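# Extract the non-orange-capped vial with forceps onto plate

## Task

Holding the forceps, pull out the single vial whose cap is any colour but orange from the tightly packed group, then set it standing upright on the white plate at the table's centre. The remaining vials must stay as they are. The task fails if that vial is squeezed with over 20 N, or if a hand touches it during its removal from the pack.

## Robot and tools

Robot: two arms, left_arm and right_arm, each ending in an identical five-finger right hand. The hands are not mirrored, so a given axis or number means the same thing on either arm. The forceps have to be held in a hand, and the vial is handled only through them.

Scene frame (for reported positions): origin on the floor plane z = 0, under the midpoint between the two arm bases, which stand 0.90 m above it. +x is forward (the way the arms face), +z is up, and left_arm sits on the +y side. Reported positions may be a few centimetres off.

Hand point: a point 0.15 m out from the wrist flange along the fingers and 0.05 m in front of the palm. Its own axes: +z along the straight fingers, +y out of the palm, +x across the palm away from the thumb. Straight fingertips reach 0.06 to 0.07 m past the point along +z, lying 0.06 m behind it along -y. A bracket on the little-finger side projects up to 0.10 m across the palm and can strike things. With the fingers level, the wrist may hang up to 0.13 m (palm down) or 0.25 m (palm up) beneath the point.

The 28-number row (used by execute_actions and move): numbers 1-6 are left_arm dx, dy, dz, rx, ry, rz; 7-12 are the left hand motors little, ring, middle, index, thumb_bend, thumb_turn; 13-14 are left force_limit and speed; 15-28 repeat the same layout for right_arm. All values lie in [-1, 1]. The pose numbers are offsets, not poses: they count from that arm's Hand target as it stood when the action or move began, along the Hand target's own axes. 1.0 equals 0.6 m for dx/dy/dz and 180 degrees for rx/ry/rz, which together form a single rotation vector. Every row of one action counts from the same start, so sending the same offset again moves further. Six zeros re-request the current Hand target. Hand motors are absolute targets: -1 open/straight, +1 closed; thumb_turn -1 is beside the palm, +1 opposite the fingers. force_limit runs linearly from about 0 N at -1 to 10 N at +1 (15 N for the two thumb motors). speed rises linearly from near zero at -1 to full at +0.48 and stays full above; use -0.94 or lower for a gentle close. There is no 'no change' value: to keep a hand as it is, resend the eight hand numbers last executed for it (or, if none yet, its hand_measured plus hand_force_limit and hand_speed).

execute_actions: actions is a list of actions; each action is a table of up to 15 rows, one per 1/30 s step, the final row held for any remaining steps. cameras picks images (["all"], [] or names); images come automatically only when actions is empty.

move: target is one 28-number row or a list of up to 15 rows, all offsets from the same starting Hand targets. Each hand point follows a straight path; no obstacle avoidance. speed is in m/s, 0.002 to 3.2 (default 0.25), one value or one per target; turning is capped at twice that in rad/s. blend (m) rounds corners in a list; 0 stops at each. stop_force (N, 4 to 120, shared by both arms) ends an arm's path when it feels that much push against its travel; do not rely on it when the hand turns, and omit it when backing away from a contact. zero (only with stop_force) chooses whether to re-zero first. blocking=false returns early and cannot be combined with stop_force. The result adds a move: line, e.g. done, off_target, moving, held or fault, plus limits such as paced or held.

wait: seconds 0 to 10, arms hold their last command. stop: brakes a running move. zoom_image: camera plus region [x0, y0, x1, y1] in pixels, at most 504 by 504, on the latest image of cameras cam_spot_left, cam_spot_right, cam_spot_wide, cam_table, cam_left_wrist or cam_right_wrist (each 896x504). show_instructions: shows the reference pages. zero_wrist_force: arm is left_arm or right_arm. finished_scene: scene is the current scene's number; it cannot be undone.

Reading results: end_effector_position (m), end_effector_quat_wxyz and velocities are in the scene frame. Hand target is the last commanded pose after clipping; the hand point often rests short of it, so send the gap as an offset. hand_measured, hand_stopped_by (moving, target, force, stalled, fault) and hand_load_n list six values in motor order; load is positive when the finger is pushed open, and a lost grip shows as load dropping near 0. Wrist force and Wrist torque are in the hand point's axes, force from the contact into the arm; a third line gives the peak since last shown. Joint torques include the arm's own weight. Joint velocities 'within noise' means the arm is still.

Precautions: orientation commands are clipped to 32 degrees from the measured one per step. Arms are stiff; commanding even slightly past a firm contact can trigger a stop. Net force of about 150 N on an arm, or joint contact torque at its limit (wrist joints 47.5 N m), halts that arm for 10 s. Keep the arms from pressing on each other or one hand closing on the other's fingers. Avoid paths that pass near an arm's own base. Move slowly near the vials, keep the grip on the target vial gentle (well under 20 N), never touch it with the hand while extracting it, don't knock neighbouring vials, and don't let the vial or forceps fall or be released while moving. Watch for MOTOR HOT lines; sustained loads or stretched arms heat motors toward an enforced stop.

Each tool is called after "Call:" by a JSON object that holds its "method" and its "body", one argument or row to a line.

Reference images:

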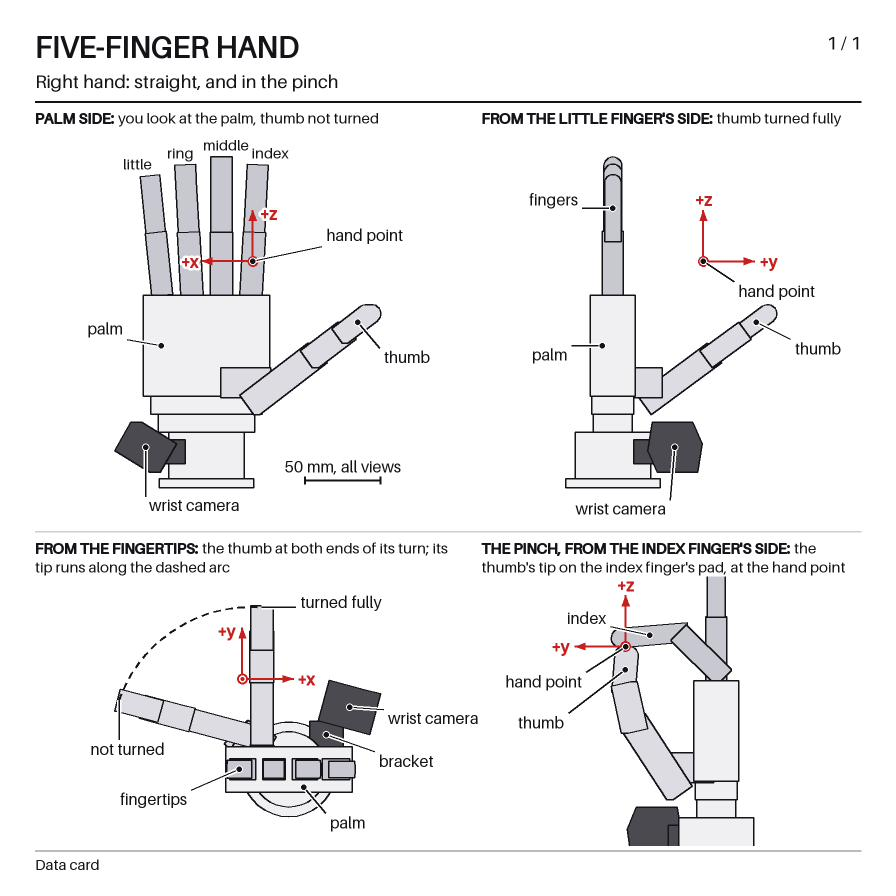

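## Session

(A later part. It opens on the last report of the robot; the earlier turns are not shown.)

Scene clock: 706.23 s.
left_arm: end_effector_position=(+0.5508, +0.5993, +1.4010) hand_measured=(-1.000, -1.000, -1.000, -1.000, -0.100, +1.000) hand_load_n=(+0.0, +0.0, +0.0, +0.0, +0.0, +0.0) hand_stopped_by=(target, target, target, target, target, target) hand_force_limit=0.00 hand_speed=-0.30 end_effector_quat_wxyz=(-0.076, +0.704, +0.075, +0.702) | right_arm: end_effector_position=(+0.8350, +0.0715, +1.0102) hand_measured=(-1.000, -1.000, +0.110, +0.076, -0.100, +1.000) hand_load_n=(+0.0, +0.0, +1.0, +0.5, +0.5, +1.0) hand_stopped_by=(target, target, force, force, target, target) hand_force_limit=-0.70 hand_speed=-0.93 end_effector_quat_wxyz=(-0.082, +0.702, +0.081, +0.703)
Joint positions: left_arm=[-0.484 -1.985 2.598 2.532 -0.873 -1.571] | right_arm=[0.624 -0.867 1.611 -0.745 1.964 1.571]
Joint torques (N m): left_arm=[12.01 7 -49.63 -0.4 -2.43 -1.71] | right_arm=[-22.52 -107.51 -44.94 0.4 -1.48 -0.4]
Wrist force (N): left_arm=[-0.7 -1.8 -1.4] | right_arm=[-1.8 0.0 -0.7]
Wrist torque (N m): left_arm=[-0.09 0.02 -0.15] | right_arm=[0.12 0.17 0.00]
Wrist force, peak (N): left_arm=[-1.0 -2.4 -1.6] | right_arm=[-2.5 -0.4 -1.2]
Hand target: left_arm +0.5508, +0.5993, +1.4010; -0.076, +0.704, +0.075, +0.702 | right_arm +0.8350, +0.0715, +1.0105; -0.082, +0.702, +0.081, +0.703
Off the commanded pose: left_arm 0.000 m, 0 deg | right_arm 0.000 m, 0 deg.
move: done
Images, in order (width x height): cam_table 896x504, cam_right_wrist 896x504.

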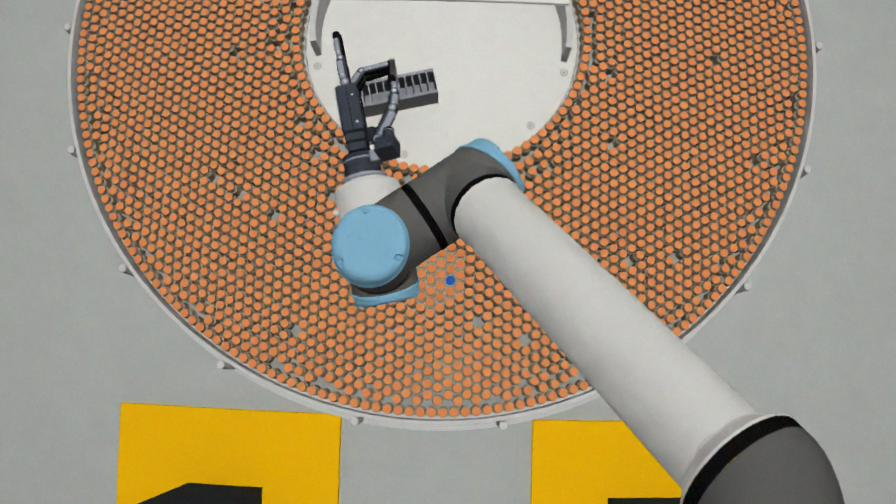

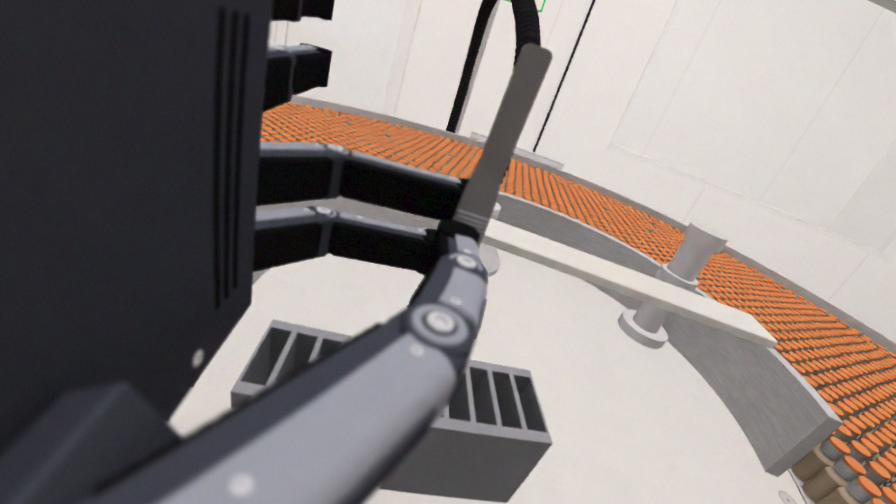

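Call:
{"method": "move", "body": {
  "target": [0,0,0,0,0,0,-1,-1,-1,-1,-0.1,1,0,-0.3,0.2,0,0,0,0,0,-1,-1,0.2,0.2,-0.1,1,-0.7,-0.93],
  "cameras": ["cam_table", "cam_right_wrist", "cam_spot_right", "cam_spot_left", "cam_left_wrist"],
  "speed": 0.07
}}

Call:
{"method": "zoom_image", "body": {
  "camera": "cam_spot_right",
  "region": [340, 130, 500, 270]
}}

Call:
{"method": "zoom_image", "body": {
  "camera": "cam_left_wrist",
  "region": [560, 350, 800, 504]
}}

Call:
{"method": "zoom_image", "body": {
  "camera": "cam_table",
  "region": [310, 20, 460, 180]
}}

Scene clock: 716.07 s.
left_arm: end_effector_position=(+0.5508, +0.5993, +1.4010) hand_measured=(-1.000, -1.000, -1.000, -1.000, -0.100, +1.000) hand_load_n=(+0.0, +0.0, +0.0, +0.0, +0.0, +0.0) hand_stopped_by=(target, target, target, target, target, target) hand_force_limit=0.00 hand_speed=-0.30 end_effector_quat_wxyz=(-0.076, +0.704, +0.075, +0.702) | right_arm: end_effector_position=(+0.8349, +0.0715, +1.1302) hand_measured=(-1.000, -1.000, +0.110, +0.076, -0.100, +1.000) hand_load_n=(+0.0, +0.0, +1.0, +0.5, +0.5, +0.5) hand_stopped_by=(target, target, force, force, target, target) hand_force_limit=-0.70 hand_speed=-0.93 end_effector_quat_wxyz=(-0.082, +0.702, +0.081, +0.703)
Joint positions: left_arm=[-0.484 -1.985 2.598 2.532 -0.873 -1.571] | right_arm=[0.624 -0.987 1.564 -0.577 1.964 1.571]
Joint torques (N m): left_arm=[12.63 7.85 -49.63 -0.56 -2.26 -1.74] | right_arm=[-21.65 -106.85 -48.64 0.05 -1.81 -0.07]
Wrist force (N): left_arm=[-1.0 -1.8 -1.5] | right_arm=[-2.1 -0.1 -0.5]
Wrist torque (N m): left_arm=[-0.09 0.06 -0.17] | right_arm=[0.09 0.21 -0.01]
Wrist force, peak (N): left_arm=[-1.2 -2.2 -1.8] | right_arm=[-2.2 0.2 -1.8]
Hand target: left_arm +0.5508, +0.5993, +1.4010; -0.076, +0.704, +0.075, +0.702 | right_arm +0.8349, +0.0715, +1.1305; -0.082, +0.702, +0.081, +0.703
Off the commanded pose: left_arm 0.000 m, 0 deg | right_arm 0.000 m, 0 deg.
move: done
Images, in order (width x height): cam_spot_left 896x504, cam_spot_right 896x504, cam_table 896x504, cam_left_wrist 896x504, cam_right_wrist 896x504.

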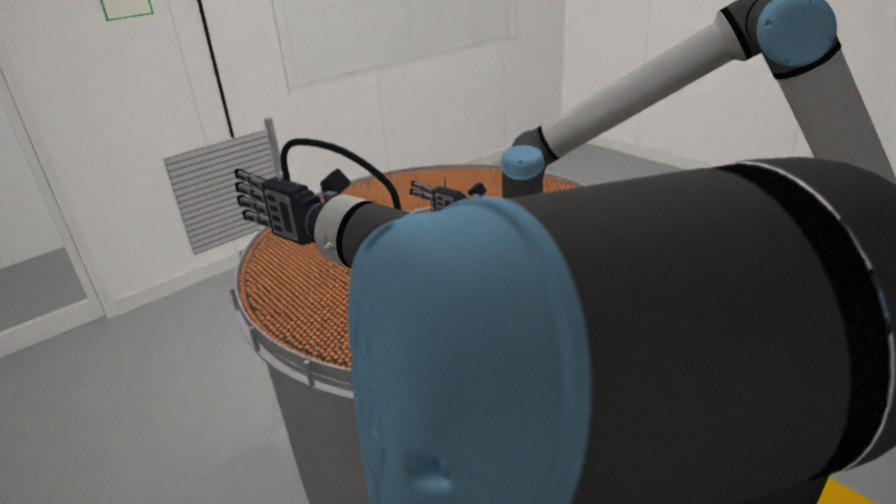

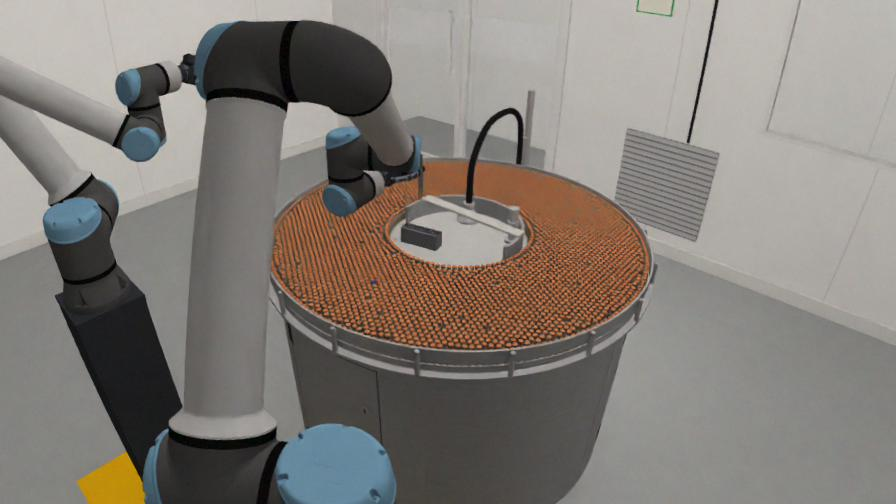

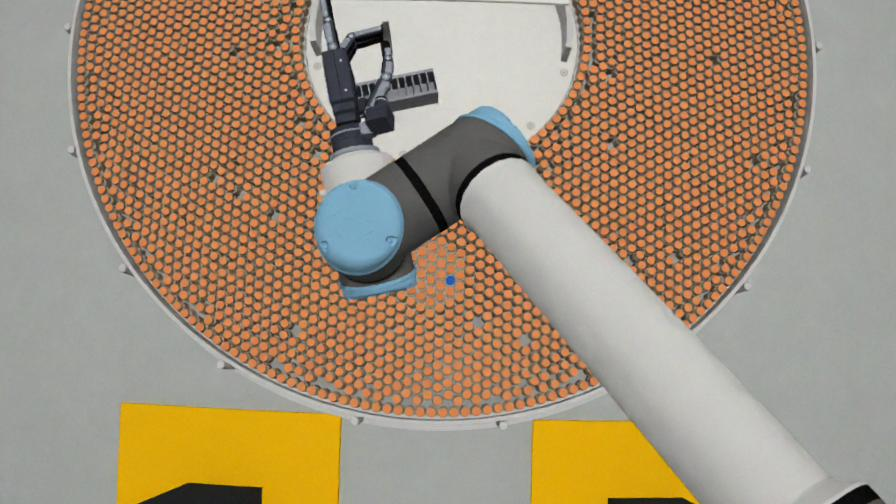

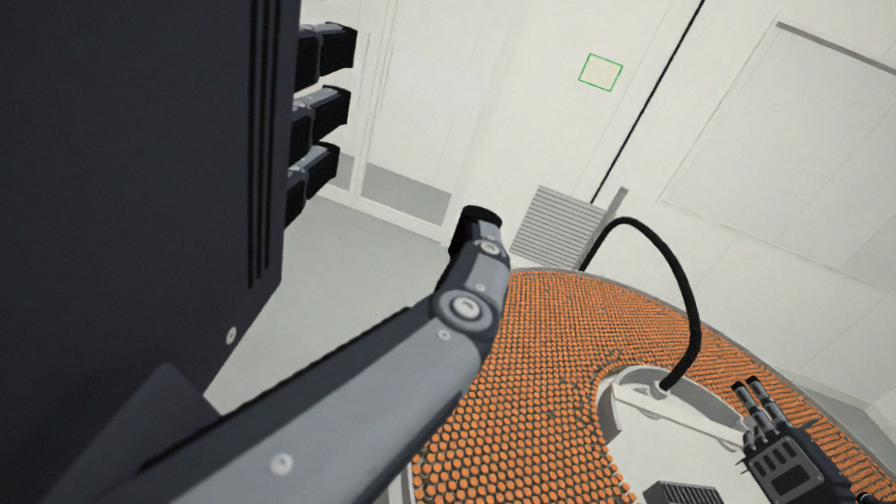

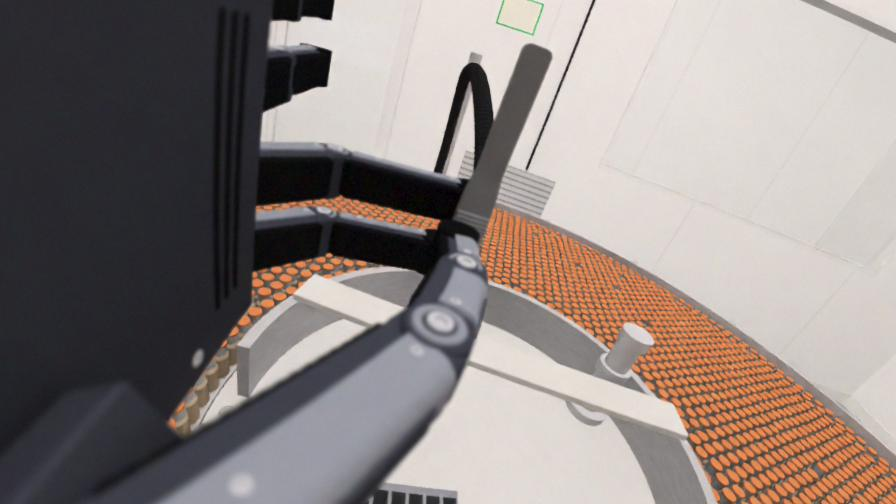

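Scaled by 3.150 from the camera's 896x504 image, which has a finer 1280x720 frame.

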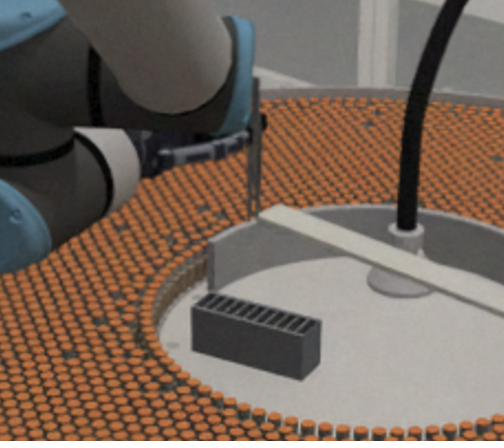

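Scaled by 2.100 from the camera's 896x504 image, which has a finer 1280x720 frame.

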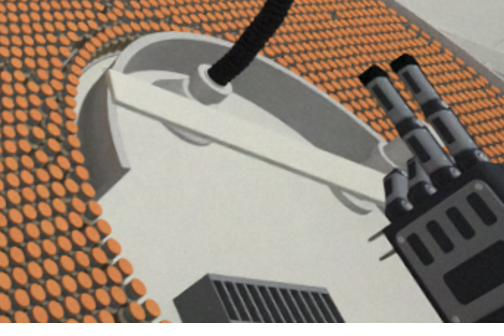

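Scaled by 3.150 from the camera's 896x504 image, which has a finer 1280x720 frame.

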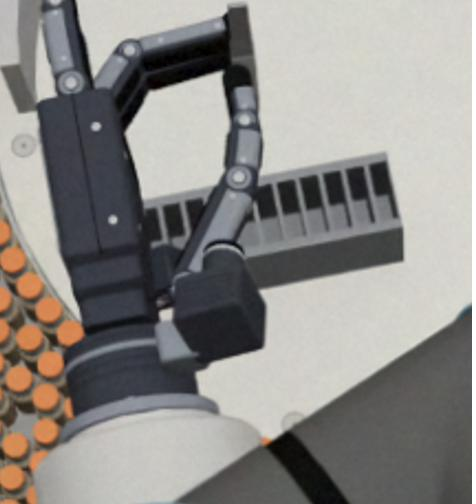

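Call:
{"method": "move", "body": {
  "target": [0,0,0,0,0,0,-1,-1,-1,-1,-0.1,1,0,-0.3,-0.0833,0.041,-0.6228,0.0933,0,0,-1,-1,0.2,0.2,-0.1,1,-0.7,-0.93],
  "cameras": ["cam_table", "cam_right_wrist", "cam_left_wrist", "cam_spot_left"],
  "speed": 0.15
}}

Call:
{"method": "zoom_image", "body": {
  "camera": "cam_table",
  "region": [350, 180, 530, 320]
}}

Call:
{"method": "zoom_image", "body": {
  "camera": "cam_right_wrist",
  "region": [250, 30, 600, 504]
}}

Scene clock: 796.07 s.
left_arm: end_effector_position=(+0.5508, +0.5993, +1.4010) hand_measured=(-1.000, -1.000, -1.000, -1.000, -0.100, +1.000) hand_load_n=(+0.0, +0.0, +0.0, +0.0, +0.0, +0.0) hand_stopped_by=(target, target, target, target, target, target) hand_force_limit=0.00 hand_speed=-0.30 end_effector_quat_wxyz=(-0.076, +0.704, +0.075, +0.702) | right_arm: end_effector_position=(+0.4770, -0.0381, +1.0802) hand_measured=(-1.000, -1.000, +0.110, +0.076, -0.100, +1.000) hand_load_n=(+0.0, +0.0, +1.0, +0.5, +0.5, +0.5) hand_stopped_by=(target, target, force, force, target, target) hand_force_limit=-0.70 hand_speed=-0.93 end_effector_quat_wxyz=(-0.183, +0.683, +0.183, +0.683)
Joint positions: left_arm=[-0.484 -1.985 2.598 2.532 -0.873 -1.571] | right_arm=[0.736 -1.404 2.323 -0.92 1.783 1.571]
Joint torques (N m): left_arm=[12.07 8.94 -49.08 -0.38 -2.15 -1.78] | right_arm=[19.13 -60.65 -16.84 -5.01 -2.95 -3.99]
Wrist force (N): left_arm=[-1.1 -1.9 -1.6] | right_arm=[-2.0 -0.2 -1.0]
Wrist torque (N m): left_arm=[-0.10 0.10 -0.18] | right_arm=[0.04 0.27 -0.05]
Wrist force, peak (N): left_arm=[-1.2 -1.8 -1.9] | right_arm=[-2.5 -0.2 -2.2]
Hand target: left_arm +0.5508, +0.5993, +1.4010; -0.076, +0.704, +0.075, +0.702 | right_arm +0.4768, -0.0381, +1.0802; -0.183, +0.683, +0.183, +0.683
Off the commanded pose: left_arm 0.000 m, 0 deg | right_arm 0.000 m, 0 deg.
move: done
Images, in order (width x height): cam_spot_left 896x504, cam_table 896x504, cam_left_wrist 896x504, cam_right_wrist 896x504.

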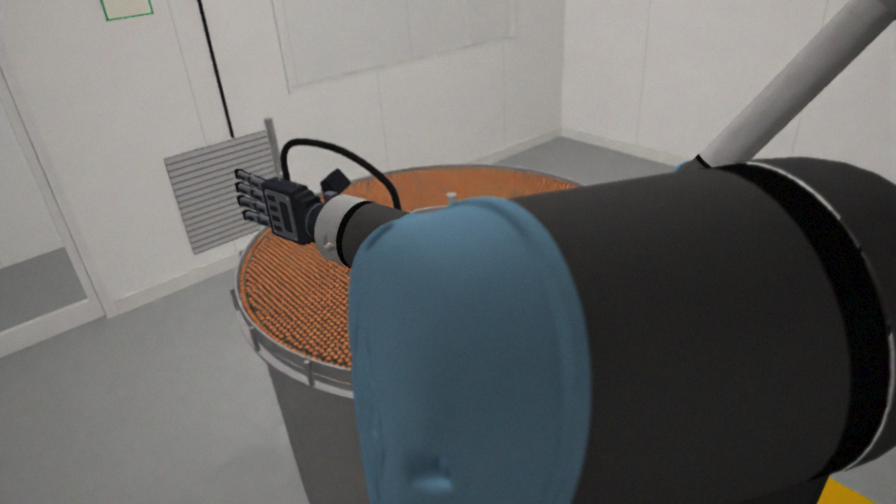

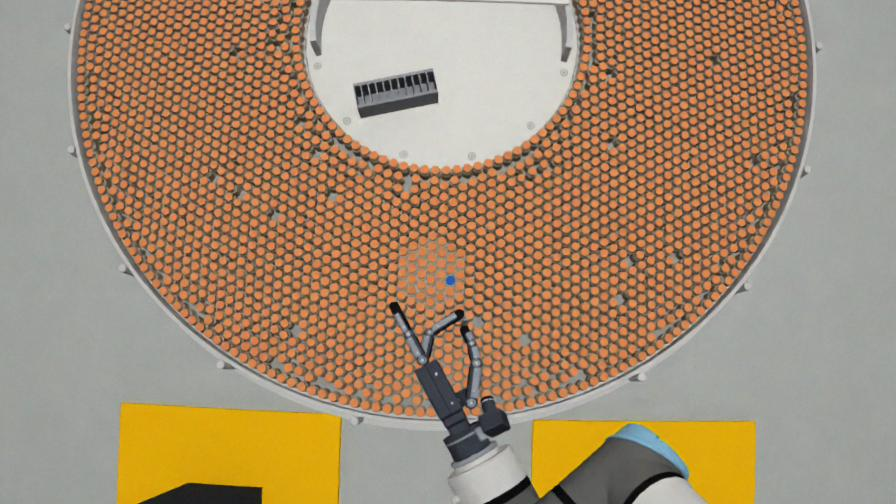

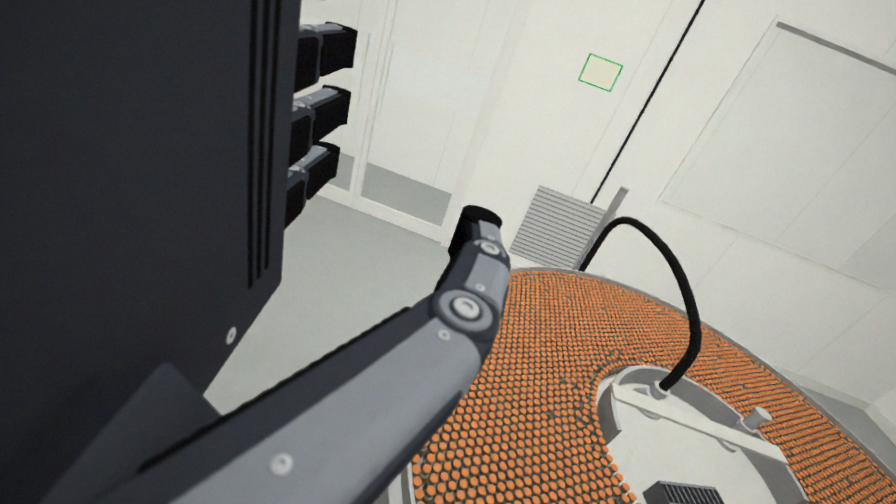

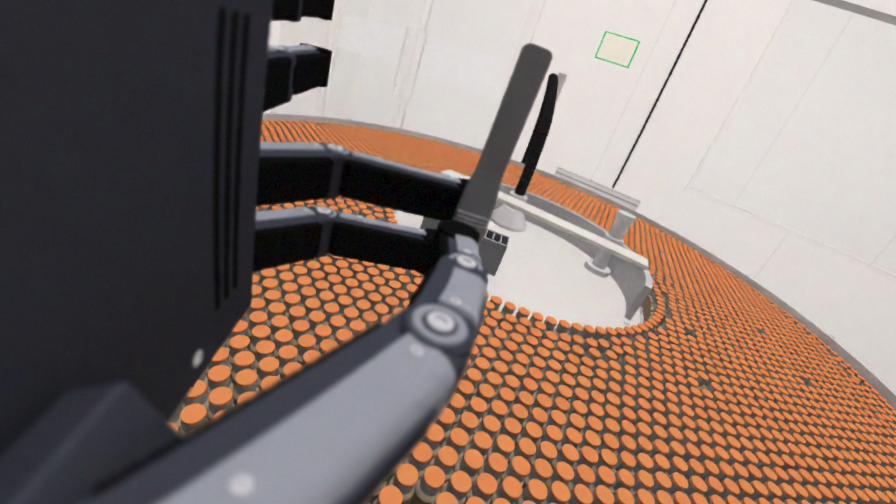

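Scaled by 2.800 from the camera's 896x504 image, which has a finer 1280x720 frame.

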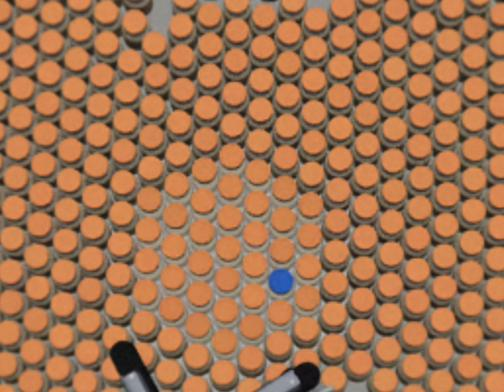

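Scaled by 1.063 from the camera's 896x504 image, which has a finer 1280x720 frame.

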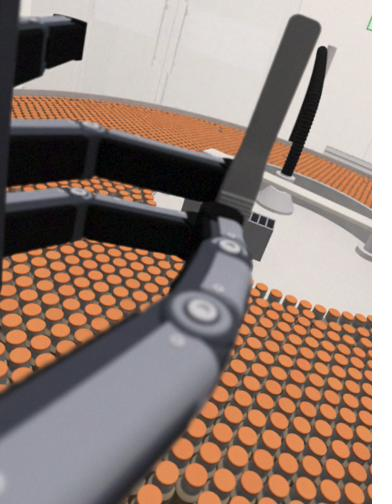

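Call:
{"method": "move", "body": {
  "target": [
    [0,0,0,0.5556,0,0,0.9,0.9,0.9,0.9,-1,-1,0,-0.3,0,0.0572,0.1325,0,0,0,-0.2,-0.2,0.2,0.2,-0.1,1,-0.7,-0.93],
    [-0.0833,0.262,0.0284,0.4253,-0.3570,-0.4253,0.9,0.9,0.9,0.9,-1,-1,0,-0.3,0,0.0572,0.1325,0,0,0,-0.2,-0.2,0.2,0.2,-0.1,1,-0.7,-0.93],
    [-0.0833,0.262,0.0284,-0.4345,-0.3503,0.4345,0.9,0.9,0.9,0.9,-1,-1,0,-0.3,0,0.0572,0.1325,0,0,0,-0.2,-0.2,0.2,0.2,-0.1,1,-0.7,-0.93]
  ],
  "cameras": ["cam_table", "cam_left_wrist", "cam_spot_right"],
  "speed": 0.4,
  "blend": 0.02
}}

Scene clock: 932.10 s.
left_arm: end_effector_position=(+0.6007, +0.4494, +1.3506) hand_measured=(+0.900, +0.900, +0.900, +0.900, -1.000, -1.000) hand_load_n=(+0.0, +0.0, +0.0, +0.0, +0.0, +0.0) hand_stopped_by=(target, target, target, target, target, target) hand_force_limit=0.00 hand_speed=-0.30 end_effector_quat_wxyz=(+0.001, +0.707, -0.707, -0.002) | right_arm: end_effector_position=(+0.5628, -0.0280, +1.0802) hand_measured=(-0.200, -0.200, +0.110, +0.076, -0.100, +1.000) hand_load_n=(+0.0, +0.0, +1.5, +0.5, +0.5, +0.5) hand_stopped_by=(target, target, force, force, target, target) hand_force_limit=-0.70 hand_speed=-0.93 end_effector_quat_wxyz=(-0.183, +0.683, +0.183, +0.683)
Joint positions: left_arm=[-0.458 -1.235 1.309 1.501 1.571 -3.599] | right_arm=[0.638 -1.331 2.223 -0.894 1.684 1.571]
Joint torques (N m): left_arm=[14.24 -55.96 -53.26 6.93 -3.49 -1.7] | right_arm=[-20.02 -34.83 -38.51 -0.44 -2.91 2.36]
Wrist force (N): left_arm=[-0.4 -2.4 -0.1] | right_arm=[-2.4 -0.1 -1.2]
Wrist torque (N m): left_arm=[-0.31 -0.03 0.03] | right_arm=[0.12 0.29 -0.08]
Wrist force, peak (N): left_arm=[-2.3 -2.1 -1.8] | right_arm=[-2.7 -0.7 -1.4]
Hand target: left_arm +0.6007, +0.4494, +1.3506; +0.001, +0.707, -0.707, -0.002 | right_arm +0.5628, -0.0280, +1.0802; -0.183, +0.683, +0.183, +0.683
Off the commanded pose: left_arm 0.000 m, 0 deg | right_arm 0.000 m, 0 deg.
move: done; blend cut to 0 m at target 1
Images, in order (width x height): cam_spot_right 896x504, cam_table 896x504, cam_left_wrist 896x504.

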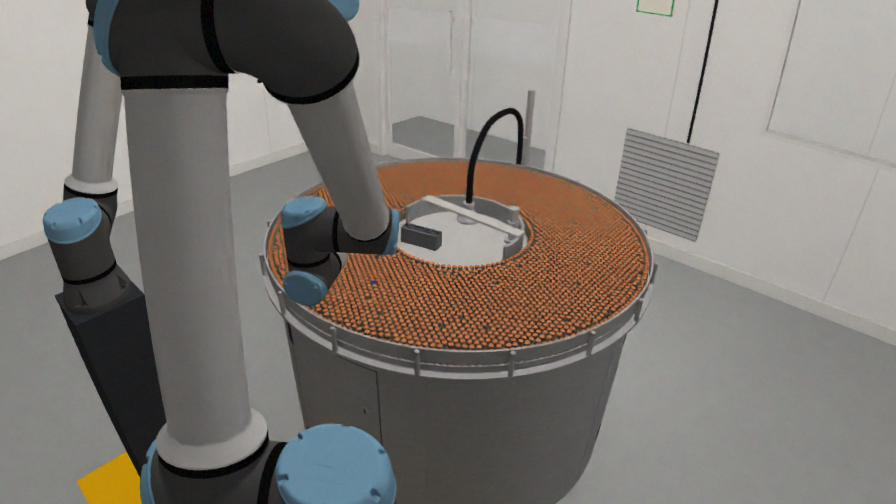

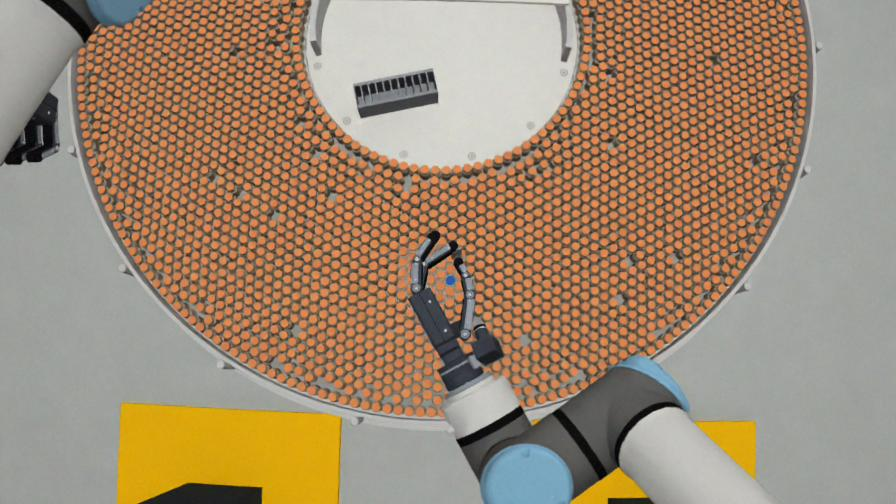

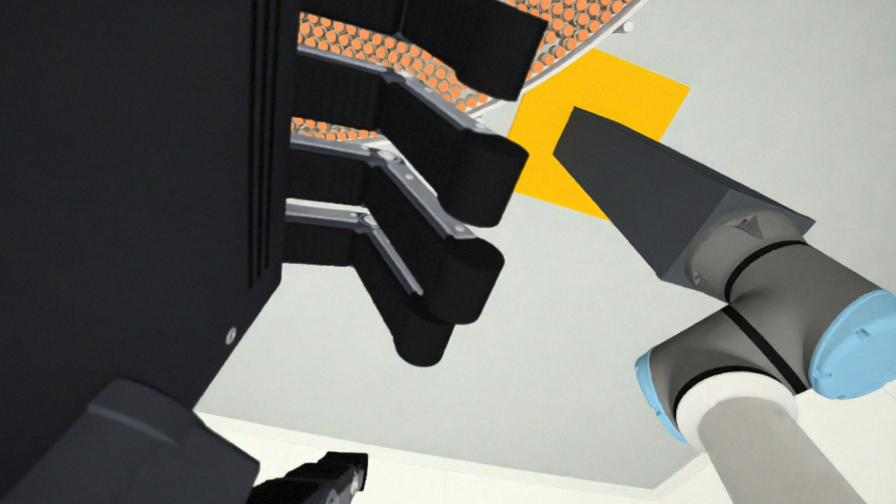

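Call:
{"method": "execute_actions", "body": {
  "actions": [],
  "cameras": ["cam_table", "cam_spot_left", "cam_left_wrist", "cam_right_wrist"]
}}

Scene clock: 967.47 s.
left_arm: end_effector_position=(+0.6007, +0.4494, +1.3506) hand_measured=(+0.900, +0.900, +0.900, +0.900, -1.000, -1.000) hand_load_n=(+0.0, +0.0, +0.0, +0.0, +0.0, +0.0) hand_stopped_by=(target, target, target, target, target, target) hand_force_limit=0.00 hand_speed=-0.30 end_effector_quat_wxyz=(+0.001, +0.707, -0.707, -0.002) | right_arm: end_effector_position=(+0.5628, -0.0280, +1.0802) hand_measured=(-0.200, -0.200, +0.110, +0.076, -0.100, +1.000) hand_load_n=(+0.0, +0.0, +1.5, +0.5, +1.0, +0.5) hand_stopped_by=(target, target, force, force, target, target) hand_force_limit=-0.70 hand_speed=-0.93 end_effector_quat_wxyz=(-0.183, +0.683, +0.183, +0.683)
Joint positions: left_arm=[-0.458 -1.235 1.309 1.501 1.571 -3.6] | right_arm=[0.638 -1.331 2.223 -0.894 1.684 1.571]
Joint velocities: within noise
Joint torques (N m): left_arm=[14.07 -55.37 -52.2 6.79 -3.54 -2.51] | right_arm=[-20.93 -31.49 -37.43 -0.78 -2.81 2.25]
Motor temperatures (°C): left_arm=[47 34 39 46 49 42] | right_arm=[36 43 31 42 40 39]
Wrist force (N): left_arm=[-0.2 -2.7 -0.2] | right_arm=[-2.1 -0.2 -1.0]
Wrist torque (N m): left_arm=[-0.35 -0.05 0.03] | right_arm=[0.09 0.26 -0.06]
Wrist force, peak (N): left_arm=[-0.1 -2.8 -0.2] | right_arm=[-2.9 -0.2 -1.2]
Hand target: left_arm +0.6007, +0.4494, +1.3506; +0.001, +0.707, -0.707, -0.002 | right_arm +0.5628, -0.0280, +1.0802; -0.183, +0.683, +0.183, +0.683
Off the commanded pose: left_arm 0.000 m, 0 deg | right_arm 0.000 m, 0 deg.
Images, in order (width x height): cam_spot_left 896x504, cam_table 896x504, cam_left_wrist 896x504, cam_right_wrist 896x504.

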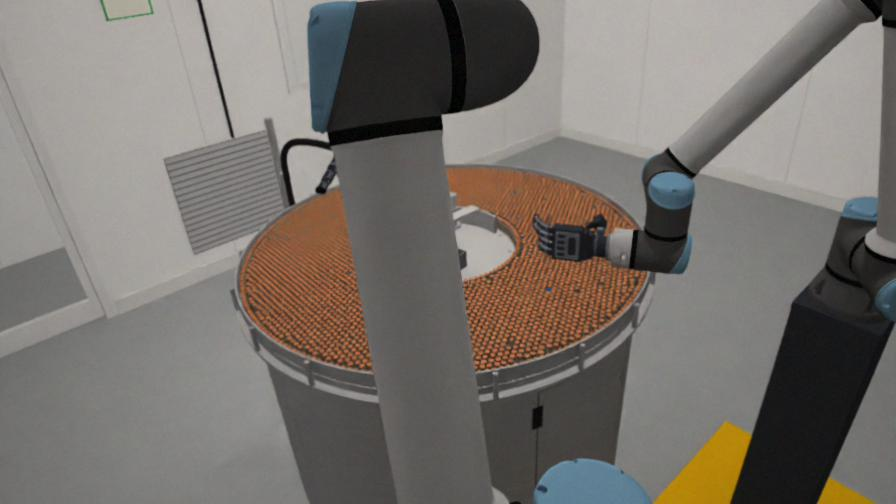

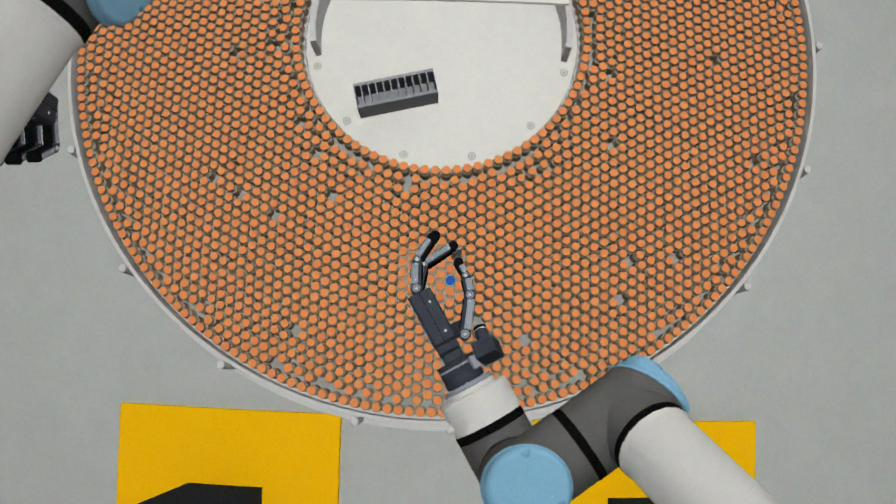

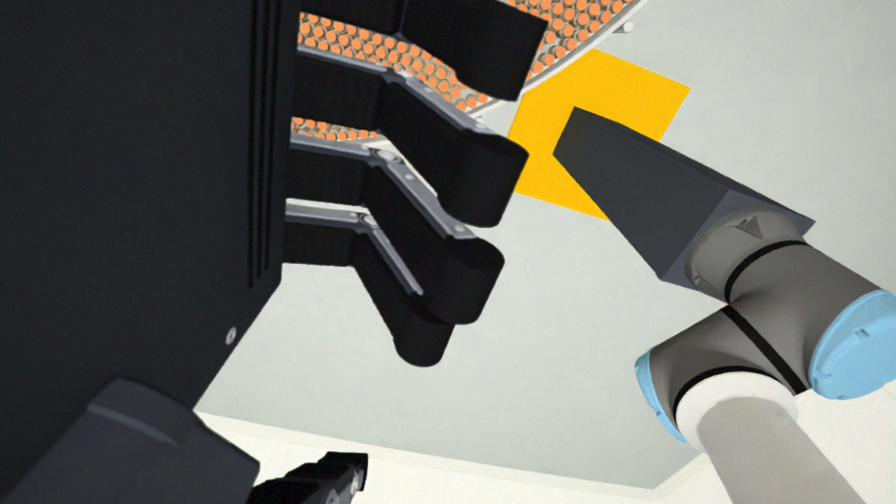

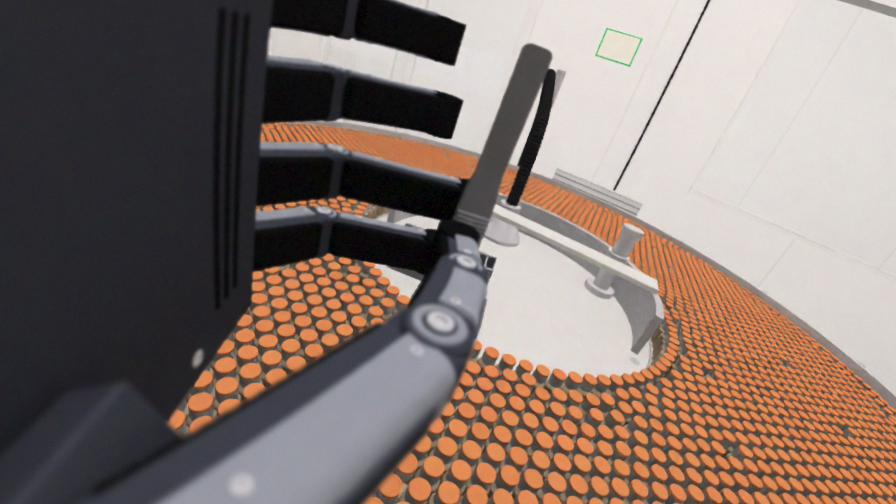

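Call:
{"method": "zoom_image", "body": {
  "camera": "cam_table",
  "region": [390, 210, 510, 340]
}}

Call:
{"method": "zoom_image", "body": {
  "camera": "cam_right_wrist",
  "region": [360, 20, 640, 380]
}}

Scaled by 3.877 from the camera's 896x504 image, which has a finer 1280x720 frame.

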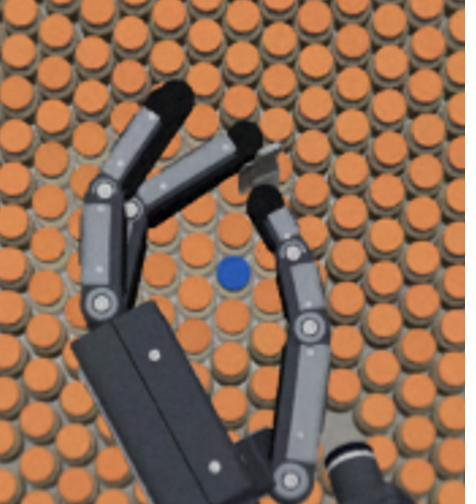

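Scaled by 1.400 from the camera's 896x504 image, which has a finer 1280x720 frame.

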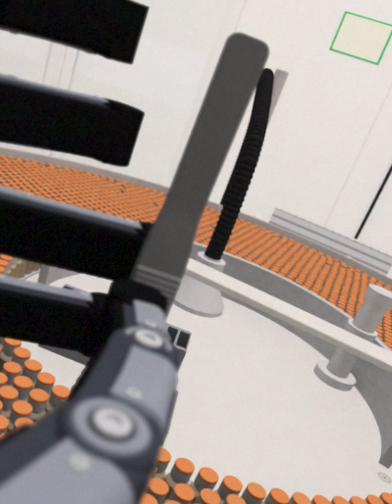

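Call:
{"method": "move", "body": {
  "target": [0.033,0.133,0.167,0,0,0.5,-1,-1,-1,-1,-1,-1,0,0.3,0,0,0,0,0,0,-0.2,-0.2,0.2,0.2,-0.1,1,-0.7,-0.93],
  "speed": 0.3
}}

Scene clock: 1078.50 s.
left_arm: end_effector_position=(+0.5206, +0.4297, +1.2507) hand_measured=(-1.000, -1.000, -1.000, -1.000, -1.000, -1.000) hand_load_n=(+0.0, +0.0, +0.0, +0.0, +0.0, +0.0) hand_stopped_by=(target, target, target, target, target, target) hand_force_limit=0.00 hand_speed=0.30 end_effector_quat_wxyz=(-0.002, +0.000, +1.000, +0.001) | right_arm: end_effector_position=(+0.5628, -0.0280, +1.0802) hand_measured=(-0.200, -0.200, +0.110, +0.076, -0.100, +1.000) hand_load_n=(+0.0, +0.0, +1.0, +0.5, +0.5, +0.5) hand_stopped_by=(target, target, force, force, target, target) hand_force_limit=-0.70 hand_speed=-0.93 end_effector_quat_wxyz=(-0.183, +0.683, +0.183, +0.683)
Joint positions: left_arm=[-0.693 -1.46 1.766 1.268 1.572 -2.264] | right_arm=[0.638 -1.331 2.223 -0.894 1.684 1.571]
Joint torques (N m): left_arm=[-9.16 -59.35 -32.44 1.67 3.9 2.27] | right_arm=[-20.88 -34 -36.75 -0.51 -2.86 2.62]
Wrist force (N): left_arm=[0.2 -2.5 -1.1] | right_arm=[-2.4 -0.6 -0.7]
Wrist torque (N m): left_arm=[-0.30 -0.12 -0.20] | right_arm=[0.02 0.30 -0.10]
Wrist force, peak (N): left_arm=[0.2 -2.7 -1.3] | right_arm=[-2.8 -0.7 -1.1]
Hand target: left_arm +0.5206, +0.4297, +1.2507; -0.002, +0.000, +1.000, +0.001 | right_arm +0.5628, -0.0280, +1.0802; -0.183, +0.683, +0.183, +0.683
Off the commanded pose: left_arm 0.000 m, 0 deg | right_arm 0.000 m, 0 deg.
move: done

Call:
{"method": "move", "body": {
  "target": [0.1143,-0.3378,0.3212,0.1306,-0.1306,0.4875,-1,-1,-1,-1,-1,-1,0,0.3,0,0,0,0,0,0,-0.2,-0.2,0.2,0.2,-0.1,1,-0.7,-0.93],
  "speed": 0.25,
  "cameras": ["cam_left_wrist", "cam_table"]
}}

Scene clock: 1091.00 s.
left_arm: end_effector_position=(+0.4515, +0.2273, +1.0579) hand_measured=(-1.000, -1.000, -1.000, -1.000, -1.000, -1.000) hand_load_n=(+0.0, +0.0, +0.0, +0.0, +0.0, +0.0) hand_stopped_by=(target, target, target, target, target, target) hand_force_limit=0.00 hand_speed=0.30 end_effector_quat_wxyz=(+0.181, +0.683, +0.684, -0.183) | right_arm: end_effector_position=(+0.5628, -0.0280, +1.0802) hand_measured=(-0.200, -0.200, +0.110, +0.076, -0.100, +1.000) hand_load_n=(+0.0, +0.0, +1.0, +0.5, +0.5, +0.5) hand_stopped_by=(target, target, force, force, target, target) hand_force_limit=-0.70 hand_speed=-0.93 end_effector_quat_wxyz=(-0.183, +0.683, +0.183, +0.683)
Joint positions: left_arm=[-0.817 -1.47 2.173 0.472 1.921 -0.889] | right_arm=[0.638 -1.331 2.223 -0.894 1.684 1.571]
Joint torques (N m): left_arm=[15.46 -25.2 -41.74 0.59 4.42 2.57] | right_arm=[-20.22 -32.52 -35.57 -0.94 -2.93 2.62]
Wrist force (N): left_arm=[1.3 -2.1 -0.5] | right_arm=[-2.4 -0.3 -1.2]
Wrist torque (N m): left_arm=[-0.22 -0.15 -0.04] | right_arm=[0.08 0.31 -0.09]
Wrist force, peak (N): left_arm=[0.0 -2.7 -1.2] | right_arm=[-3.0 -0.1 -1.3]
Hand target: left_arm +0.4515, +0.2272, +1.0579; +0.182, +0.683, +0.684, -0.184 | right_arm +0.5628, -0.0280, +1.0802; -0.183, +0.683, +0.183, +0.683
Off the commanded pose: left_arm 0.000 m, 0 deg | right_arm 0.000 m, 0 deg.
move: done
Images, in order (width x height): cam_table 896x504, cam_left_wrist 896x504.

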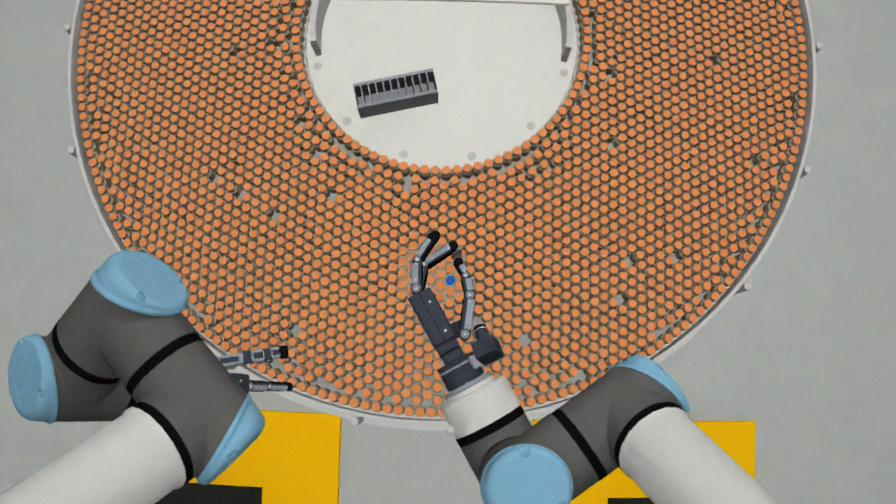

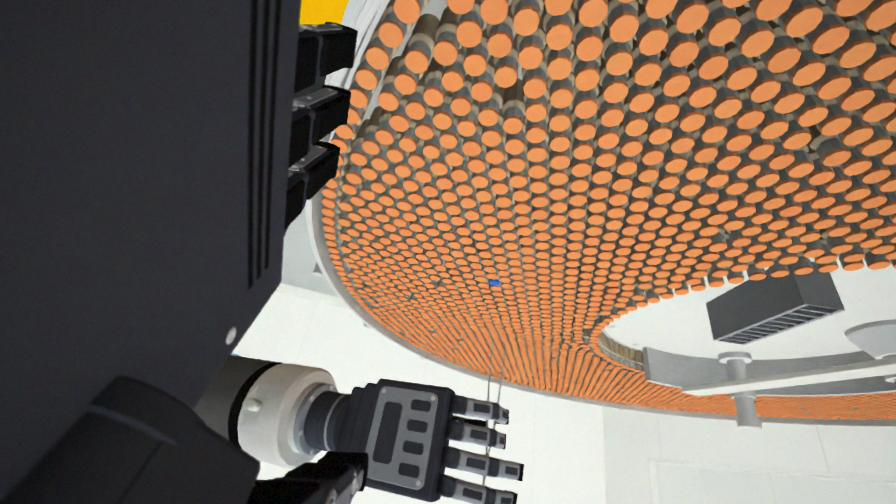

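Call:
{"method": "zoom_image", "body": {
  "camera": "cam_left_wrist",
  "region": [420, 250, 570, 420]
}}

Call:
{"method": "zoom_image", "body": {
  "camera": "cam_left_wrist",
  "region": [420, 360, 570, 504]
}}

Scaled by 2.965 from the camera's 896x504 image, which has a finer 1280x720 frame.

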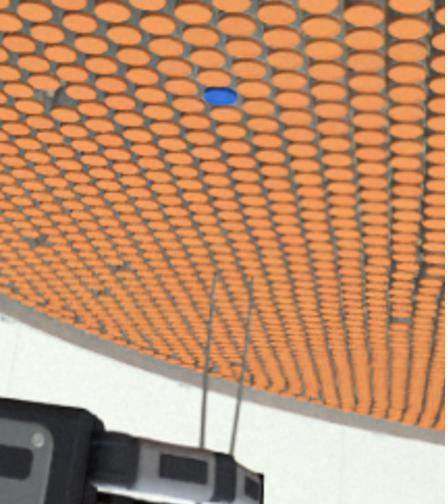

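Scaled by 3.360 from the camera's 896x504 image, which has a finer 1280x720 frame.

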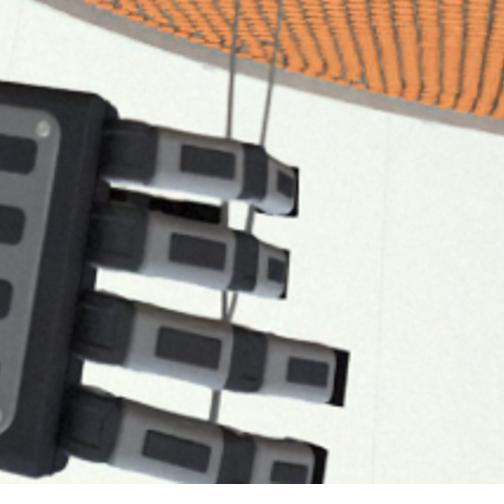

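Call:
{"method": "execute_actions", "body": {
  "actions": [
    [[0,0,0,0,0,0,-1,-1,-1,-1,-1,-1,0,0.3,0,0,0,0,0,0,-0.2,-0.2,0.09,0.056,-0.1,1,-0.7,-0.93]]
  ],
  "cameras": ["cam_left_wrist"]
}}

Call:
{"method": "zoom_image", "body": {
  "camera": "cam_left_wrist",
  "region": [450, 310, 550, 410]
}}

Scene clock: 1122.17 s.
left_arm: end_effector_position=(+0.4515, +0.2272, +1.0579) hand_measured=(-1.000, -1.000, -1.000, -1.000, -1.000, -1.000) hand_load_n=(+0.0, +0.0, +0.0, +0.0, +0.0, +0.0) hand_stopped_by=(target, target, target, target, target, target) hand_force_limit=0.00 hand_speed=0.30 end_effector_quat_wxyz=(+0.182, +0.683, +0.684, -0.184) | right_arm: end_effector_position=(+0.5628, -0.0280, +1.0802) hand_measured=(-0.200, -0.200, +0.090, +0.056, -0.100, +1.000) hand_load_n=(+0.0, +0.0, +0.0, +0.0, +0.5, +0.5) hand_stopped_by=(target, target, target, target, target, target) hand_force_limit=-0.70 hand_speed=-0.93 end_effector_quat_wxyz=(-0.183, +0.683, +0.183, +0.683)
Joint positions: left_arm=[-0.817 -1.47 2.173 0.472 1.921 -0.889] | right_arm=[0.638 -1.331 2.223 -0.894 1.684 1.571]
Joint torques (N m): left_arm=[14.4 -26.41 -42.8 0.95 4.48 2.51] | right_arm=[-19.72 -31.91 -33.84 -0.93 -2.95 2.2]
Wrist force (N): left_arm=[1.2 -2.1 -0.2] | right_arm=[-2.5 -0.1 -1.1]
Wrist torque (N m): left_arm=[-0.24 -0.15 -0.04] | right_arm=[0.11 0.33 -0.09]
Wrist force, peak (N): left_arm=[1.2 -2.4 -0.2] | right_arm=[-2.8 0.1 -1.2]
Hand target: left_arm +0.4515, +0.2272, +1.0579; +0.182, +0.683, +0.684, -0.184 | right_arm +0.5628, -0.0280, +1.0802; -0.183, +0.683, +0.183, +0.683
Off the commanded pose: left_arm 0.000 m, 0 deg | right_arm 0.000 m, 0 deg.
Images, in order (width x height): cam_left_wrist 896x504.

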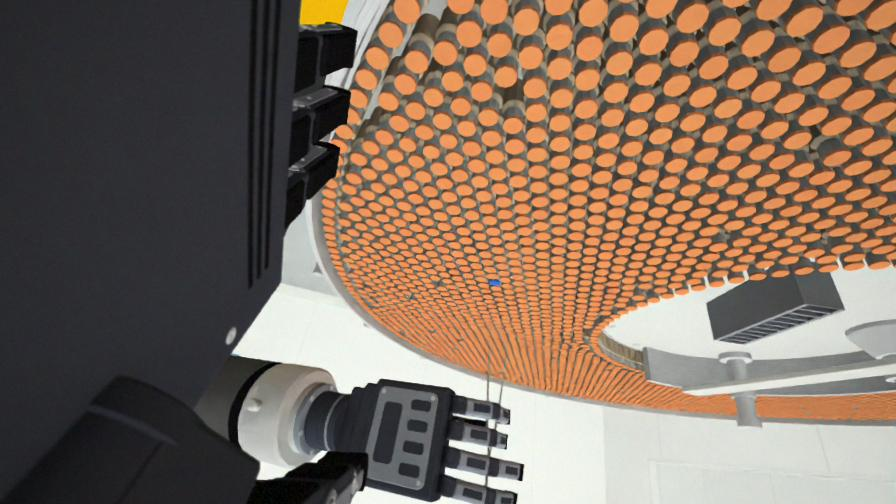

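Scaled by 5.040 from the camera's 896x504 image, which has a finer 1280x720 frame.

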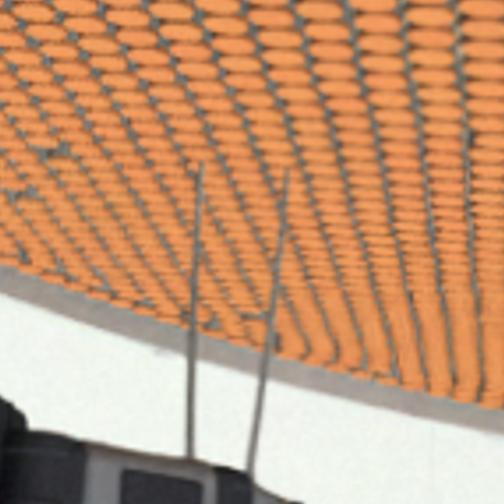

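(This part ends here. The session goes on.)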